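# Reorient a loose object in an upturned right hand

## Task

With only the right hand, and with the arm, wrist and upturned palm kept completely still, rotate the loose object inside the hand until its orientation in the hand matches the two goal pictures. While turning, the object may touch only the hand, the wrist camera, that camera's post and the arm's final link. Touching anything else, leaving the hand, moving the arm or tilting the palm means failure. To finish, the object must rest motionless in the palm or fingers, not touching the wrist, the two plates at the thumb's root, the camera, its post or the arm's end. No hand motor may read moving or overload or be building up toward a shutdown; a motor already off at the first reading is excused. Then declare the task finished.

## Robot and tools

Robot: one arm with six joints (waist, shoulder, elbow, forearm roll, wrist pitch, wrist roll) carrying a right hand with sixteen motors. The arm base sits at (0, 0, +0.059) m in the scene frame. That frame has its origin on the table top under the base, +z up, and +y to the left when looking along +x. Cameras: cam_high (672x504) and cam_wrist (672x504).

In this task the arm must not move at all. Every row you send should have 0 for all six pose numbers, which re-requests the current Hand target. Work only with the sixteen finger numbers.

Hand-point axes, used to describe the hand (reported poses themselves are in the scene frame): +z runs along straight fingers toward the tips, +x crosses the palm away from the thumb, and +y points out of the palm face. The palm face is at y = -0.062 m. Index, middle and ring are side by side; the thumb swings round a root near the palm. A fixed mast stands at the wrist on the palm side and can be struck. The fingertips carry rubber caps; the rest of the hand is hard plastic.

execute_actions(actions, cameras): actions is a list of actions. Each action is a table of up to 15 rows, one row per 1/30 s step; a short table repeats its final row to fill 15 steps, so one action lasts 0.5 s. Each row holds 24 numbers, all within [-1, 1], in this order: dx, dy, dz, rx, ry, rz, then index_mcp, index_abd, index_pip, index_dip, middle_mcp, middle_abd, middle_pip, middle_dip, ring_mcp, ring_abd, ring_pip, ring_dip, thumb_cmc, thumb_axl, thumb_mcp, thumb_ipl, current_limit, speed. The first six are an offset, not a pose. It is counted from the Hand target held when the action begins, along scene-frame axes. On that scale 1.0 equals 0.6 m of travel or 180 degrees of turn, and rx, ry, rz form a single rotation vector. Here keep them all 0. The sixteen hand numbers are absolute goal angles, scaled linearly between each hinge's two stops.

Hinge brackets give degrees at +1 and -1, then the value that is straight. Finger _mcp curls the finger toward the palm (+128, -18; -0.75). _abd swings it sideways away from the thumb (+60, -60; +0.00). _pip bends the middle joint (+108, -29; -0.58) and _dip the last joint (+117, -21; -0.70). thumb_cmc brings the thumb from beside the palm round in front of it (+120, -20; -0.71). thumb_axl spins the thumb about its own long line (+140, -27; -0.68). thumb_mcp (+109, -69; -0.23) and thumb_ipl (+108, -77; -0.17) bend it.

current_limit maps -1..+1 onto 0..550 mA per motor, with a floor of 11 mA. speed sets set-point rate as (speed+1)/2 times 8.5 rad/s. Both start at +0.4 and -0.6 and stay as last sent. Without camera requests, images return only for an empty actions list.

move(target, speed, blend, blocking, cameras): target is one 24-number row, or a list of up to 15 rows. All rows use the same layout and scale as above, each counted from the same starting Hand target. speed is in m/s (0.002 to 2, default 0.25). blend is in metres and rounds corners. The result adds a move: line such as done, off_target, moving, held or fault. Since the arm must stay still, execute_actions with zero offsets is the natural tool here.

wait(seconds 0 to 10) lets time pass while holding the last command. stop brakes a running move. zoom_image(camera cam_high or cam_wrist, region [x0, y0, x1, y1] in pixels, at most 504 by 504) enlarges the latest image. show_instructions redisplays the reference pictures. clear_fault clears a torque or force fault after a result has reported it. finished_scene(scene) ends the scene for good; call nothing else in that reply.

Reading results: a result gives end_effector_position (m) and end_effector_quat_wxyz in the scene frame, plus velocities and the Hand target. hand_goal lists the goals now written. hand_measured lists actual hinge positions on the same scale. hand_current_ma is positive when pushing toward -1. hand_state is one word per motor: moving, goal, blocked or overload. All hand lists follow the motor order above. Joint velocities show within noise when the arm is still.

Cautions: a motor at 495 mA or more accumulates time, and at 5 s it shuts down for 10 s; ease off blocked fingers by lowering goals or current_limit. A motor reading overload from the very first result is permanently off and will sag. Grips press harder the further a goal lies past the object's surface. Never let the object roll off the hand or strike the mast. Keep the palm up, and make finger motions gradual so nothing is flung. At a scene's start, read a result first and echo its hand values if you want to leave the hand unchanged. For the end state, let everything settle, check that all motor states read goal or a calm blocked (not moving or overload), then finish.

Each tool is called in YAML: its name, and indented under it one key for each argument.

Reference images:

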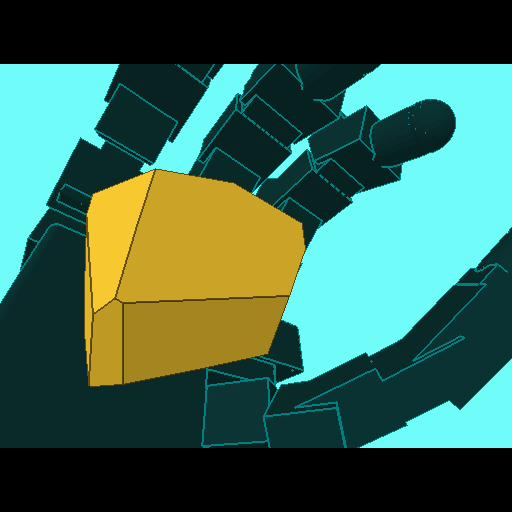

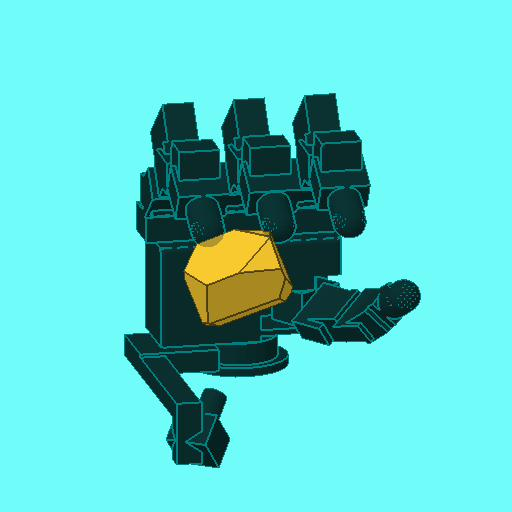

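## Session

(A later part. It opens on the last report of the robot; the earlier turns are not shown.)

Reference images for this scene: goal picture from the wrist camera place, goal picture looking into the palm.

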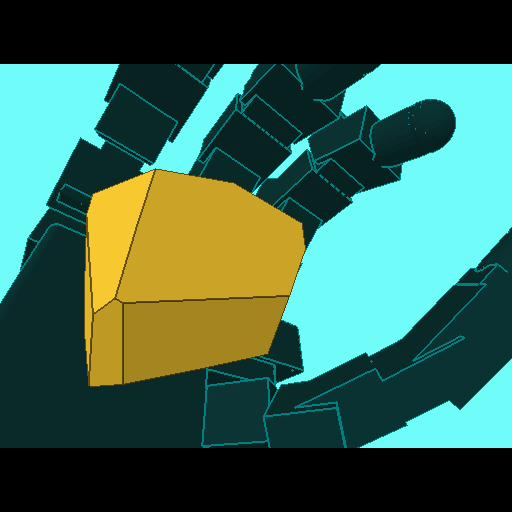

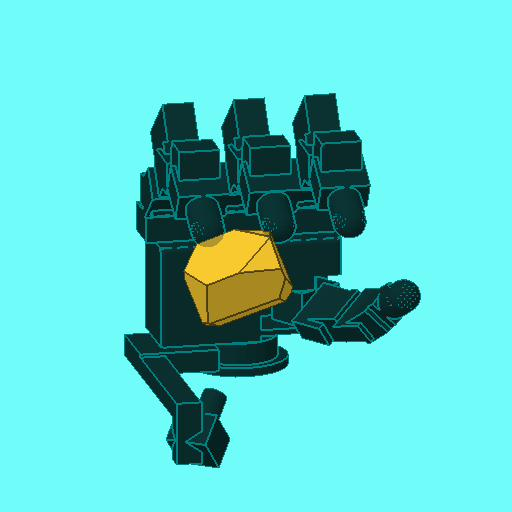

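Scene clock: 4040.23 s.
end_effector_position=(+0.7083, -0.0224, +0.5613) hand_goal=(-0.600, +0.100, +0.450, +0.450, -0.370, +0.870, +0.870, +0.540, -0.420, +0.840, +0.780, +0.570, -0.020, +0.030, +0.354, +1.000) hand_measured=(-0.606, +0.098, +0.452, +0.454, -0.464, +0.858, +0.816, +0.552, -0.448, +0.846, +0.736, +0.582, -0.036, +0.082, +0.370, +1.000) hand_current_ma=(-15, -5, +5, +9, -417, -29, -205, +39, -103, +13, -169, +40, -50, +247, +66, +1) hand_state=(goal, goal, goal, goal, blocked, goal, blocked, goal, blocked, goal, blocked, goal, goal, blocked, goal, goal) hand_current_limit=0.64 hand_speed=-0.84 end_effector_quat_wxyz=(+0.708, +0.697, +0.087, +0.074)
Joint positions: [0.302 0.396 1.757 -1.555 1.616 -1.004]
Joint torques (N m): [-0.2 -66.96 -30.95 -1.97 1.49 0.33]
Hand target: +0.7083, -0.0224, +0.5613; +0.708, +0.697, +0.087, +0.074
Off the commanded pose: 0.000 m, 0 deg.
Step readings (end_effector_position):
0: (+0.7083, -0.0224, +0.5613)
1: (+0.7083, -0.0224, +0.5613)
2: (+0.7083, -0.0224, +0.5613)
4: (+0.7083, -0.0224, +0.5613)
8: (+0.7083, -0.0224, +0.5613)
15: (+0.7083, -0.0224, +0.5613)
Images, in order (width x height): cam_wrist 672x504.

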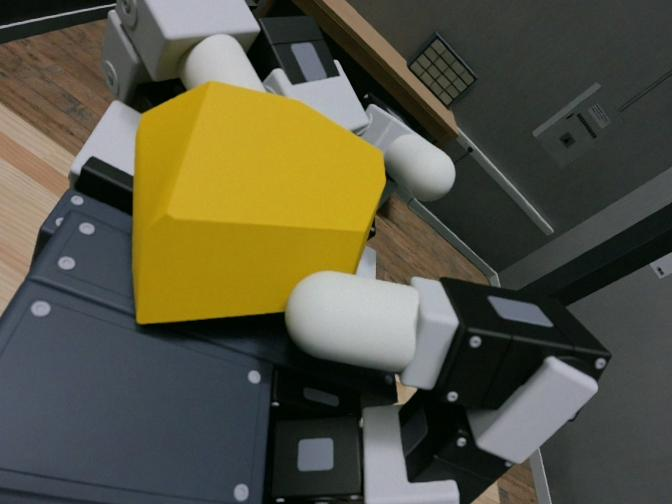

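execute_actions:
  actions:
    - [[0,0,0,0,0,0,-0.6,0.1,0.45,0.45,-0.38,0.87,0.91,0.54,-0.42,0.84,0.78,0.57,-0.02,0.04,0.354,1.0,0.64,-0.84]]
  cameras: ["cam_wrist"]

zoom_image:
  camera: "cam_wrist"
  region: [110, 60, 440, 340]

zoom_image:
  camera: "cam_wrist"
  region: [280, 80, 420, 250]

zoom_image:
  camera: "cam_wrist"
  region: [120, 190, 240, 340]

Scene clock: 4089.07 s.
end_effector_position=(+0.7083, -0.0224, +0.5613) hand_goal=(-0.600, +0.100, +0.450, +0.450, -0.380, +0.870, +0.910, +0.540, -0.420, +0.840, +0.780, +0.570, -0.020, +0.040, +0.354, +1.000) hand_measured=(-0.606, +0.098, +0.452, +0.454, -0.464, +0.858, +0.844, +0.548, -0.448, +0.850, +0.752, +0.582, -0.036, +0.092, +0.370, +1.000) hand_current_ma=(-15, -5, +5, +9, -366, -34, -259, +23, -105, +26, -96, +40, -50, +246, +66, +1) hand_state=(goal, goal, goal, goal, blocked, goal, blocked, goal, blocked, goal, blocked, goal, goal, blocked, goal, goal) hand_current_limit=0.64 hand_speed=-0.84 end_effector_quat_wxyz=(+0.708, +0.697, +0.087, +0.074)
Joint positions: [0.302 0.396 1.757 -1.555 1.616 -1.004]
Joint torques (N m): [-0.18 -67.03 -31.08 -1.98 1.51 0.33]
Hand target: +0.7083, -0.0224, +0.5613; +0.708, +0.697, +0.087, +0.074
Off the commanded pose: 0.000 m, 0 deg.
Step readings (end_effector_position):
0: (+0.7083, -0.0224, +0.5613)
1: (+0.7083, -0.0224, +0.5613)
2: (+0.7083, -0.0224, +0.5613)
4: (+0.7083, -0.0224, +0.5613)
8: (+0.7083, -0.0224, +0.5613)
15: (+0.7083, -0.0224, +0.5613)
Images, in order (width x height): cam_wrist 672x504.

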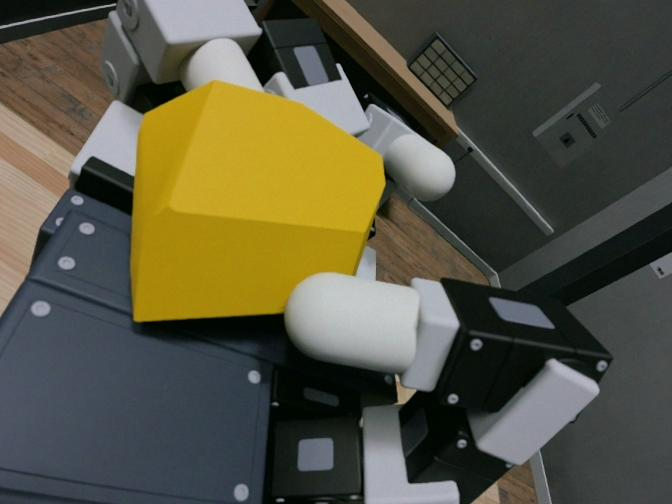

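Scaled by 1.527.

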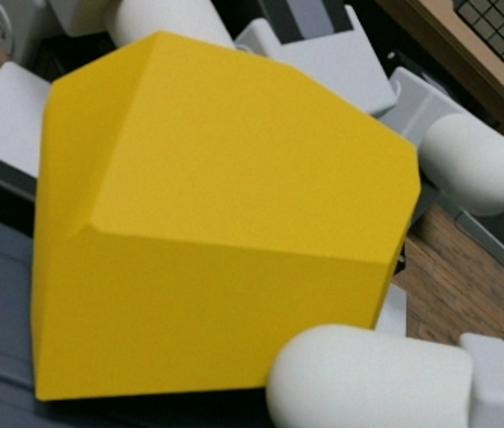

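Scaled by 2.965.

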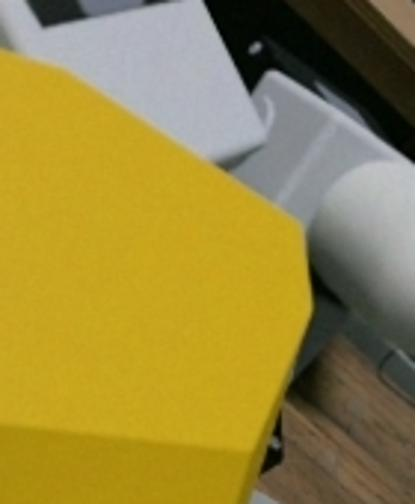

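Scaled by 3.360.

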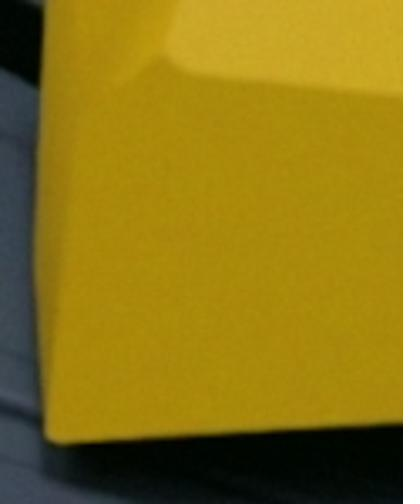

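execute_actions:
  actions:
    - [[0,0,0,0,0,0,-0.6,0.1,0.45,0.45,-0.38,0.87,0.9,0.54,-0.42,0.84,0.77,0.57,-0.02,0.0,0.354,1.0,0.64,-0.84]]
  cameras: ["cam_wrist"]

zoom_image:
  camera: "cam_wrist"
  region: [110, 60, 440, 340]

zoom_image:
  camera: "cam_wrist"
  region: [280, 80, 420, 250]

zoom_image:
  camera: "cam_wrist"
  region: [120, 190, 240, 340]

Scene clock: 4107.47 s.
end_effector_position=(+0.7083, -0.0224, +0.5613) hand_goal=(-0.600, +0.100, +0.450, +0.450, -0.380, +0.870, +0.900, +0.540, -0.420, +0.840, +0.770, +0.570, -0.020, +0.000, +0.354, +1.000) hand_measured=(-0.606, +0.098, +0.452, +0.454, -0.464, +0.858, +0.844, +0.548, -0.448, +0.850, +0.752, +0.582, -0.036, +0.092, +0.370, +1.000) hand_current_ma=(-15, -5, +5, +9, -366, -34, -214, +23, -105, +26, -58, +40, -50, +451, +66, +1) hand_state=(goal, goal, goal, goal, blocked, goal, blocked, goal, blocked, goal, goal, goal, goal, blocked, goal, goal) hand_current_limit=0.64 hand_speed=-0.84 end_effector_quat_wxyz=(+0.708, +0.697, +0.087, +0.074)
Joint positions: [0.302 0.396 1.757 -1.555 1.616 -1.004]
Joint torques (N m): [-0.09 -66.94 -31.08 -2.02 1.51 0.35]
Hand target: +0.7083, -0.0224, +0.5613; +0.708, +0.697, +0.087, +0.074
Off the commanded pose: 0.000 m, 0 deg.
Step readings (end_effector_position):
0: (+0.7083, -0.0224, +0.5613)
1: (+0.7083, -0.0224, +0.5613)
2: (+0.7083, -0.0224, +0.5613)
4: (+0.7083, -0.0224, +0.5613)
8: (+0.7083, -0.0224, +0.5613)
15: (+0.7083, -0.0224, +0.5613)
Images, in order (width x height): cam_wrist 672x504.

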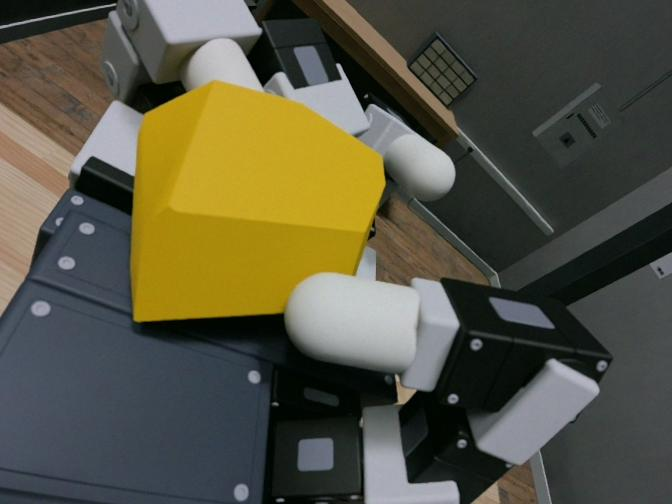

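Scaled by 1.527.

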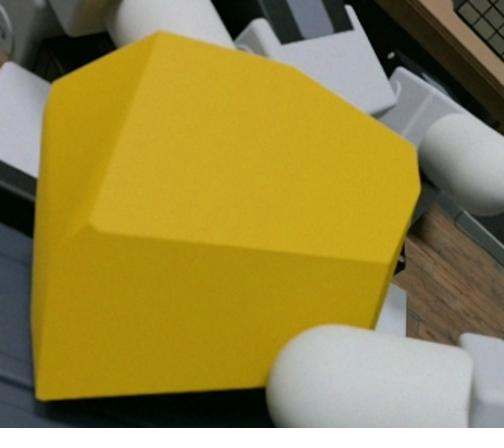

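Scaled by 2.965.

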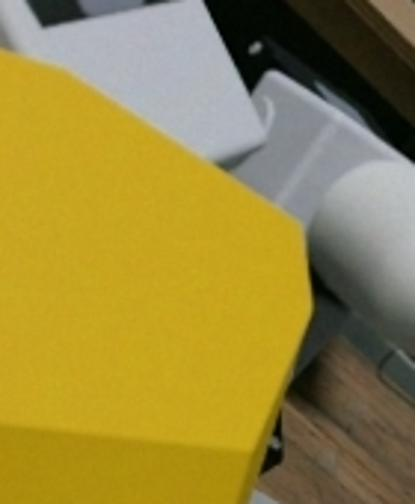

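Scaled by 3.360.

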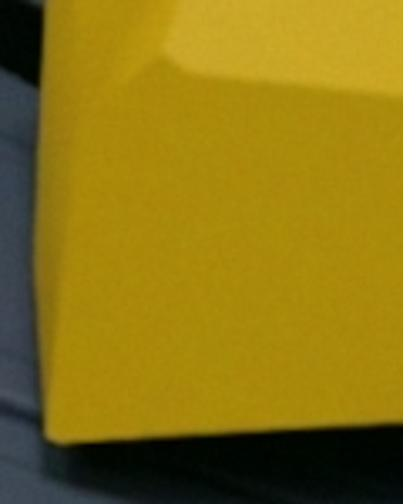

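execute_actions:
  actions:
    - [[0,0,0,0,0,0,-0.6,0.1,0.45,0.45,-0.36,0.87,0.8,0.54,-0.42,0.84,0.76,0.57,-0.02,-0.02,0.354,1.0,0.76,-0.84]]
  cameras: ["cam_wrist"]

zoom_image:
  camera: "cam_wrist"
  region: [110, 60, 440, 340]

zoom_image:
  camera: "cam_wrist"
  region: [280, 80, 420, 250]

zoom_image:
  camera: "cam_wrist"
  region: [120, 190, 240, 340]

Scene clock: 4121.63 s.
end_effector_position=(+0.7083, -0.0224, +0.5613) hand_goal=(-0.600, +0.100, +0.450, +0.450, -0.360, +0.870, +0.800, +0.540, -0.420, +0.840, +0.760, +0.570, -0.020, -0.020, +0.354, +1.000) hand_measured=(-0.606, +0.098, +0.452, +0.454, -0.456, +0.856, +0.804, +0.548, -0.448, +0.844, +0.740, +0.582, -0.036, +0.088, +0.368, +1.000) hand_current_ma=(-15, -5, +5, +9, -429, -38, +11, +22, -106, +7, -69, +40, -51, +484, +65, +1) hand_state=(goal, goal, goal, goal, blocked, goal, goal, goal, blocked, goal, blocked, goal, goal, blocked, goal, goal) hand_current_limit=0.76 hand_speed=-0.84 end_effector_quat_wxyz=(+0.708, +0.697, +0.087, +0.074)
Joint positions: [0.302 0.396 1.757 -1.555 1.616 -1.004]
Joint torques (N m): [-0.36 -67.06 -31.09 -2 1.49 0.33]
Hand target: +0.7083, -0.0224, +0.5613; +0.708, +0.697, +0.087, +0.074
Off the commanded pose: 0.000 m, 0 deg.
Step readings (end_effector_position):
0: (+0.7083, -0.0224, +0.5613)
1: (+0.7083, -0.0224, +0.5613)
2: (+0.7083, -0.0224, +0.5613)
4: (+0.7083, -0.0224, +0.5613)
8: (+0.7083, -0.0224, +0.5613)
15: (+0.7083, -0.0224, +0.5613)
Images, in order (width x height): cam_wrist 672x504.

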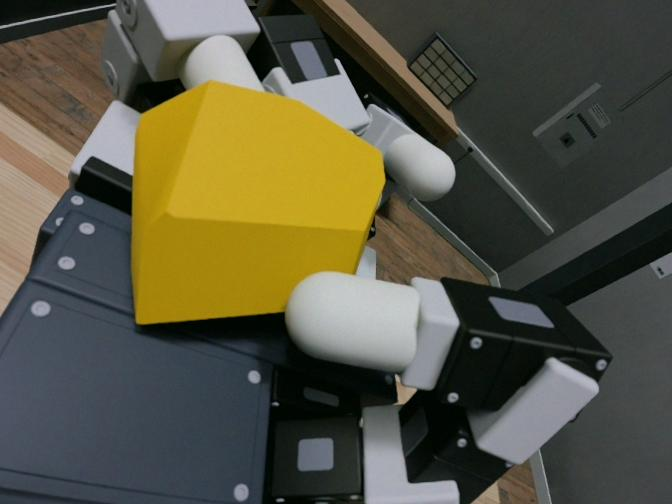

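Scaled by 1.527.

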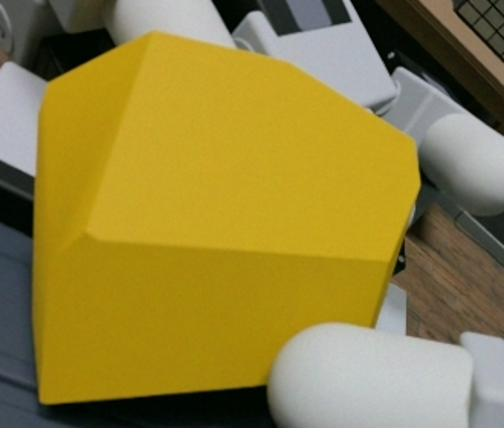

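Scaled by 2.965.

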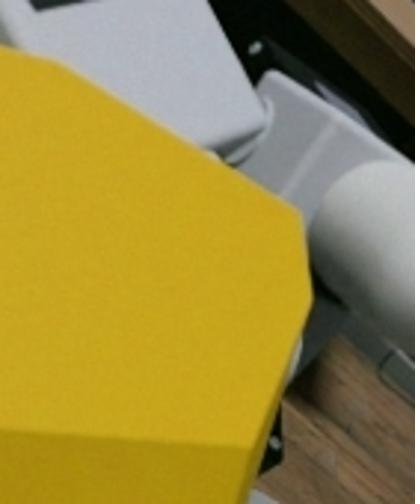

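Scaled by 3.360.

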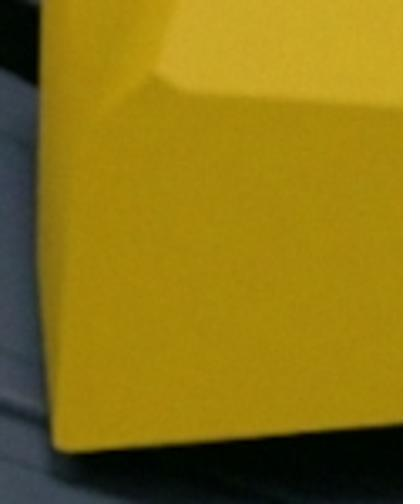

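execute_actions:
  actions:
    - [[0,0,0,0,0,0,-0.6,0.1,0.45,0.45,-0.37,0.87,0.865,0.54,-0.42,0.84,0.76,0.57,-0.02,0.02,0.354,1.0,0.64,-0.84]]
  cameras: ["cam_wrist"]

zoom_image:
  camera: "cam_wrist"
  region: [110, 60, 440, 340]

Scene clock: 4133.70 s.
end_effector_position=(+0.7083, -0.0224, +0.5613) hand_goal=(-0.600, +0.100, +0.450, +0.450, -0.370, +0.870, +0.864, +0.540, -0.420, +0.840, +0.760, +0.570, -0.020, +0.020, +0.354, +1.000) hand_measured=(-0.606, +0.098, +0.452, +0.454, -0.456, +0.856, +0.820, +0.548, -0.448, +0.842, +0.740, +0.582, -0.036, +0.088, +0.368, +1.000) hand_current_ma=(-15, -5, +5, +9, -378, -41, -170, +22, -106, +7, -67, +40, -51, +336, +65, +1) hand_state=(goal, goal, goal, goal, blocked, goal, blocked, goal, blocked, goal, goal, goal, goal, blocked, goal, goal) hand_current_limit=0.64 hand_speed=-0.84 end_effector_quat_wxyz=(+0.708, +0.697, +0.087, +0.074)
Joint positions: [0.302 0.396 1.757 -1.555 1.616 -1.004]
Joint torques (N m): [-0.13 -67 -31.05 -2 1.47 0.35]
Hand target: +0.7083, -0.0224, +0.5613; +0.708, +0.697, +0.087, +0.074
Off the commanded pose: 0.000 m, 0 deg.
Step readings (end_effector_position):
0: (+0.7083, -0.0224, +0.5613)
1: (+0.7083, -0.0224, +0.5613)
2: (+0.7083, -0.0224, +0.5613)
4: (+0.7083, -0.0224, +0.5613)
8: (+0.7083, -0.0224, +0.5613)
15: (+0.7083, -0.0224, +0.5613)
Images, in order (width x height): cam_wrist 672x504.

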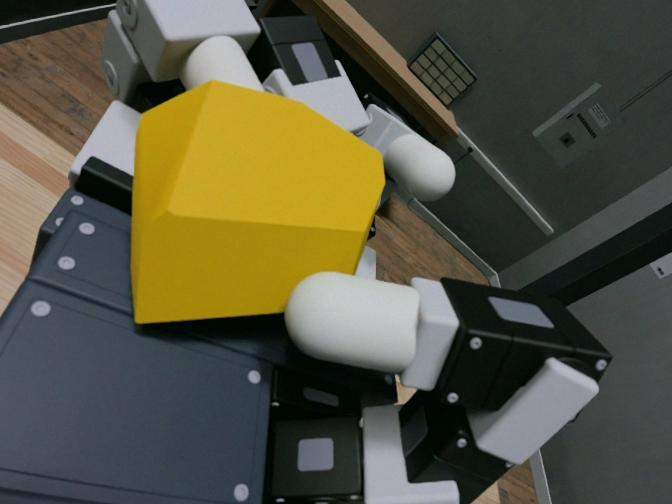

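Scaled by 1.527.

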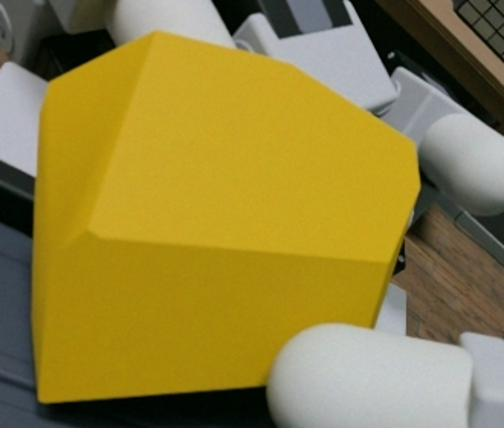

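wait:
  seconds: 1

finished_scene:
  scene: 3

Scene clock: 4135.97 s.
end_effector_position=(+0.7083, -0.0224, +0.5613) hand_goal=(-0.600, +0.100, +0.450, +0.450, -0.370, +0.870, +0.864, +0.540, -0.420, +0.840, +0.760, +0.570, -0.020, +0.020, +0.354, +1.000) hand_measured=(-0.606, +0.098, +0.452, +0.454, -0.456, +0.856, +0.820, +0.548, -0.448, +0.842, +0.740, +0.582, -0.036, +0.088, +0.368, +1.000) hand_current_ma=(-15, -5, +5, +9, -378, -41, -170, +22, -106, +7, -67, +40, -51, +336, +65, +1) hand_state=(goal, goal, goal, goal, blocked, goal, blocked, goal, blocked, goal, goal, goal, goal, blocked, goal, goal) hand_current_limit=0.64 hand_speed=-0.84 end_effector_quat_wxyz=(+0.708, +0.697, +0.087, +0.074)
Joint positions: [0.302 0.396 1.757 -1.555 1.616 -1.004]
Joint torques (N m): [-0.05 -66.98 -30.97 -2 1.48 0.31]
Hand target: +0.7083, -0.0224, +0.5613; +0.708, +0.697, +0.087, +0.074
Off the commanded pose: 0.000 m, 0 deg.
wait: 1.00 s; at rest from the start

The scene is finished: the task was done.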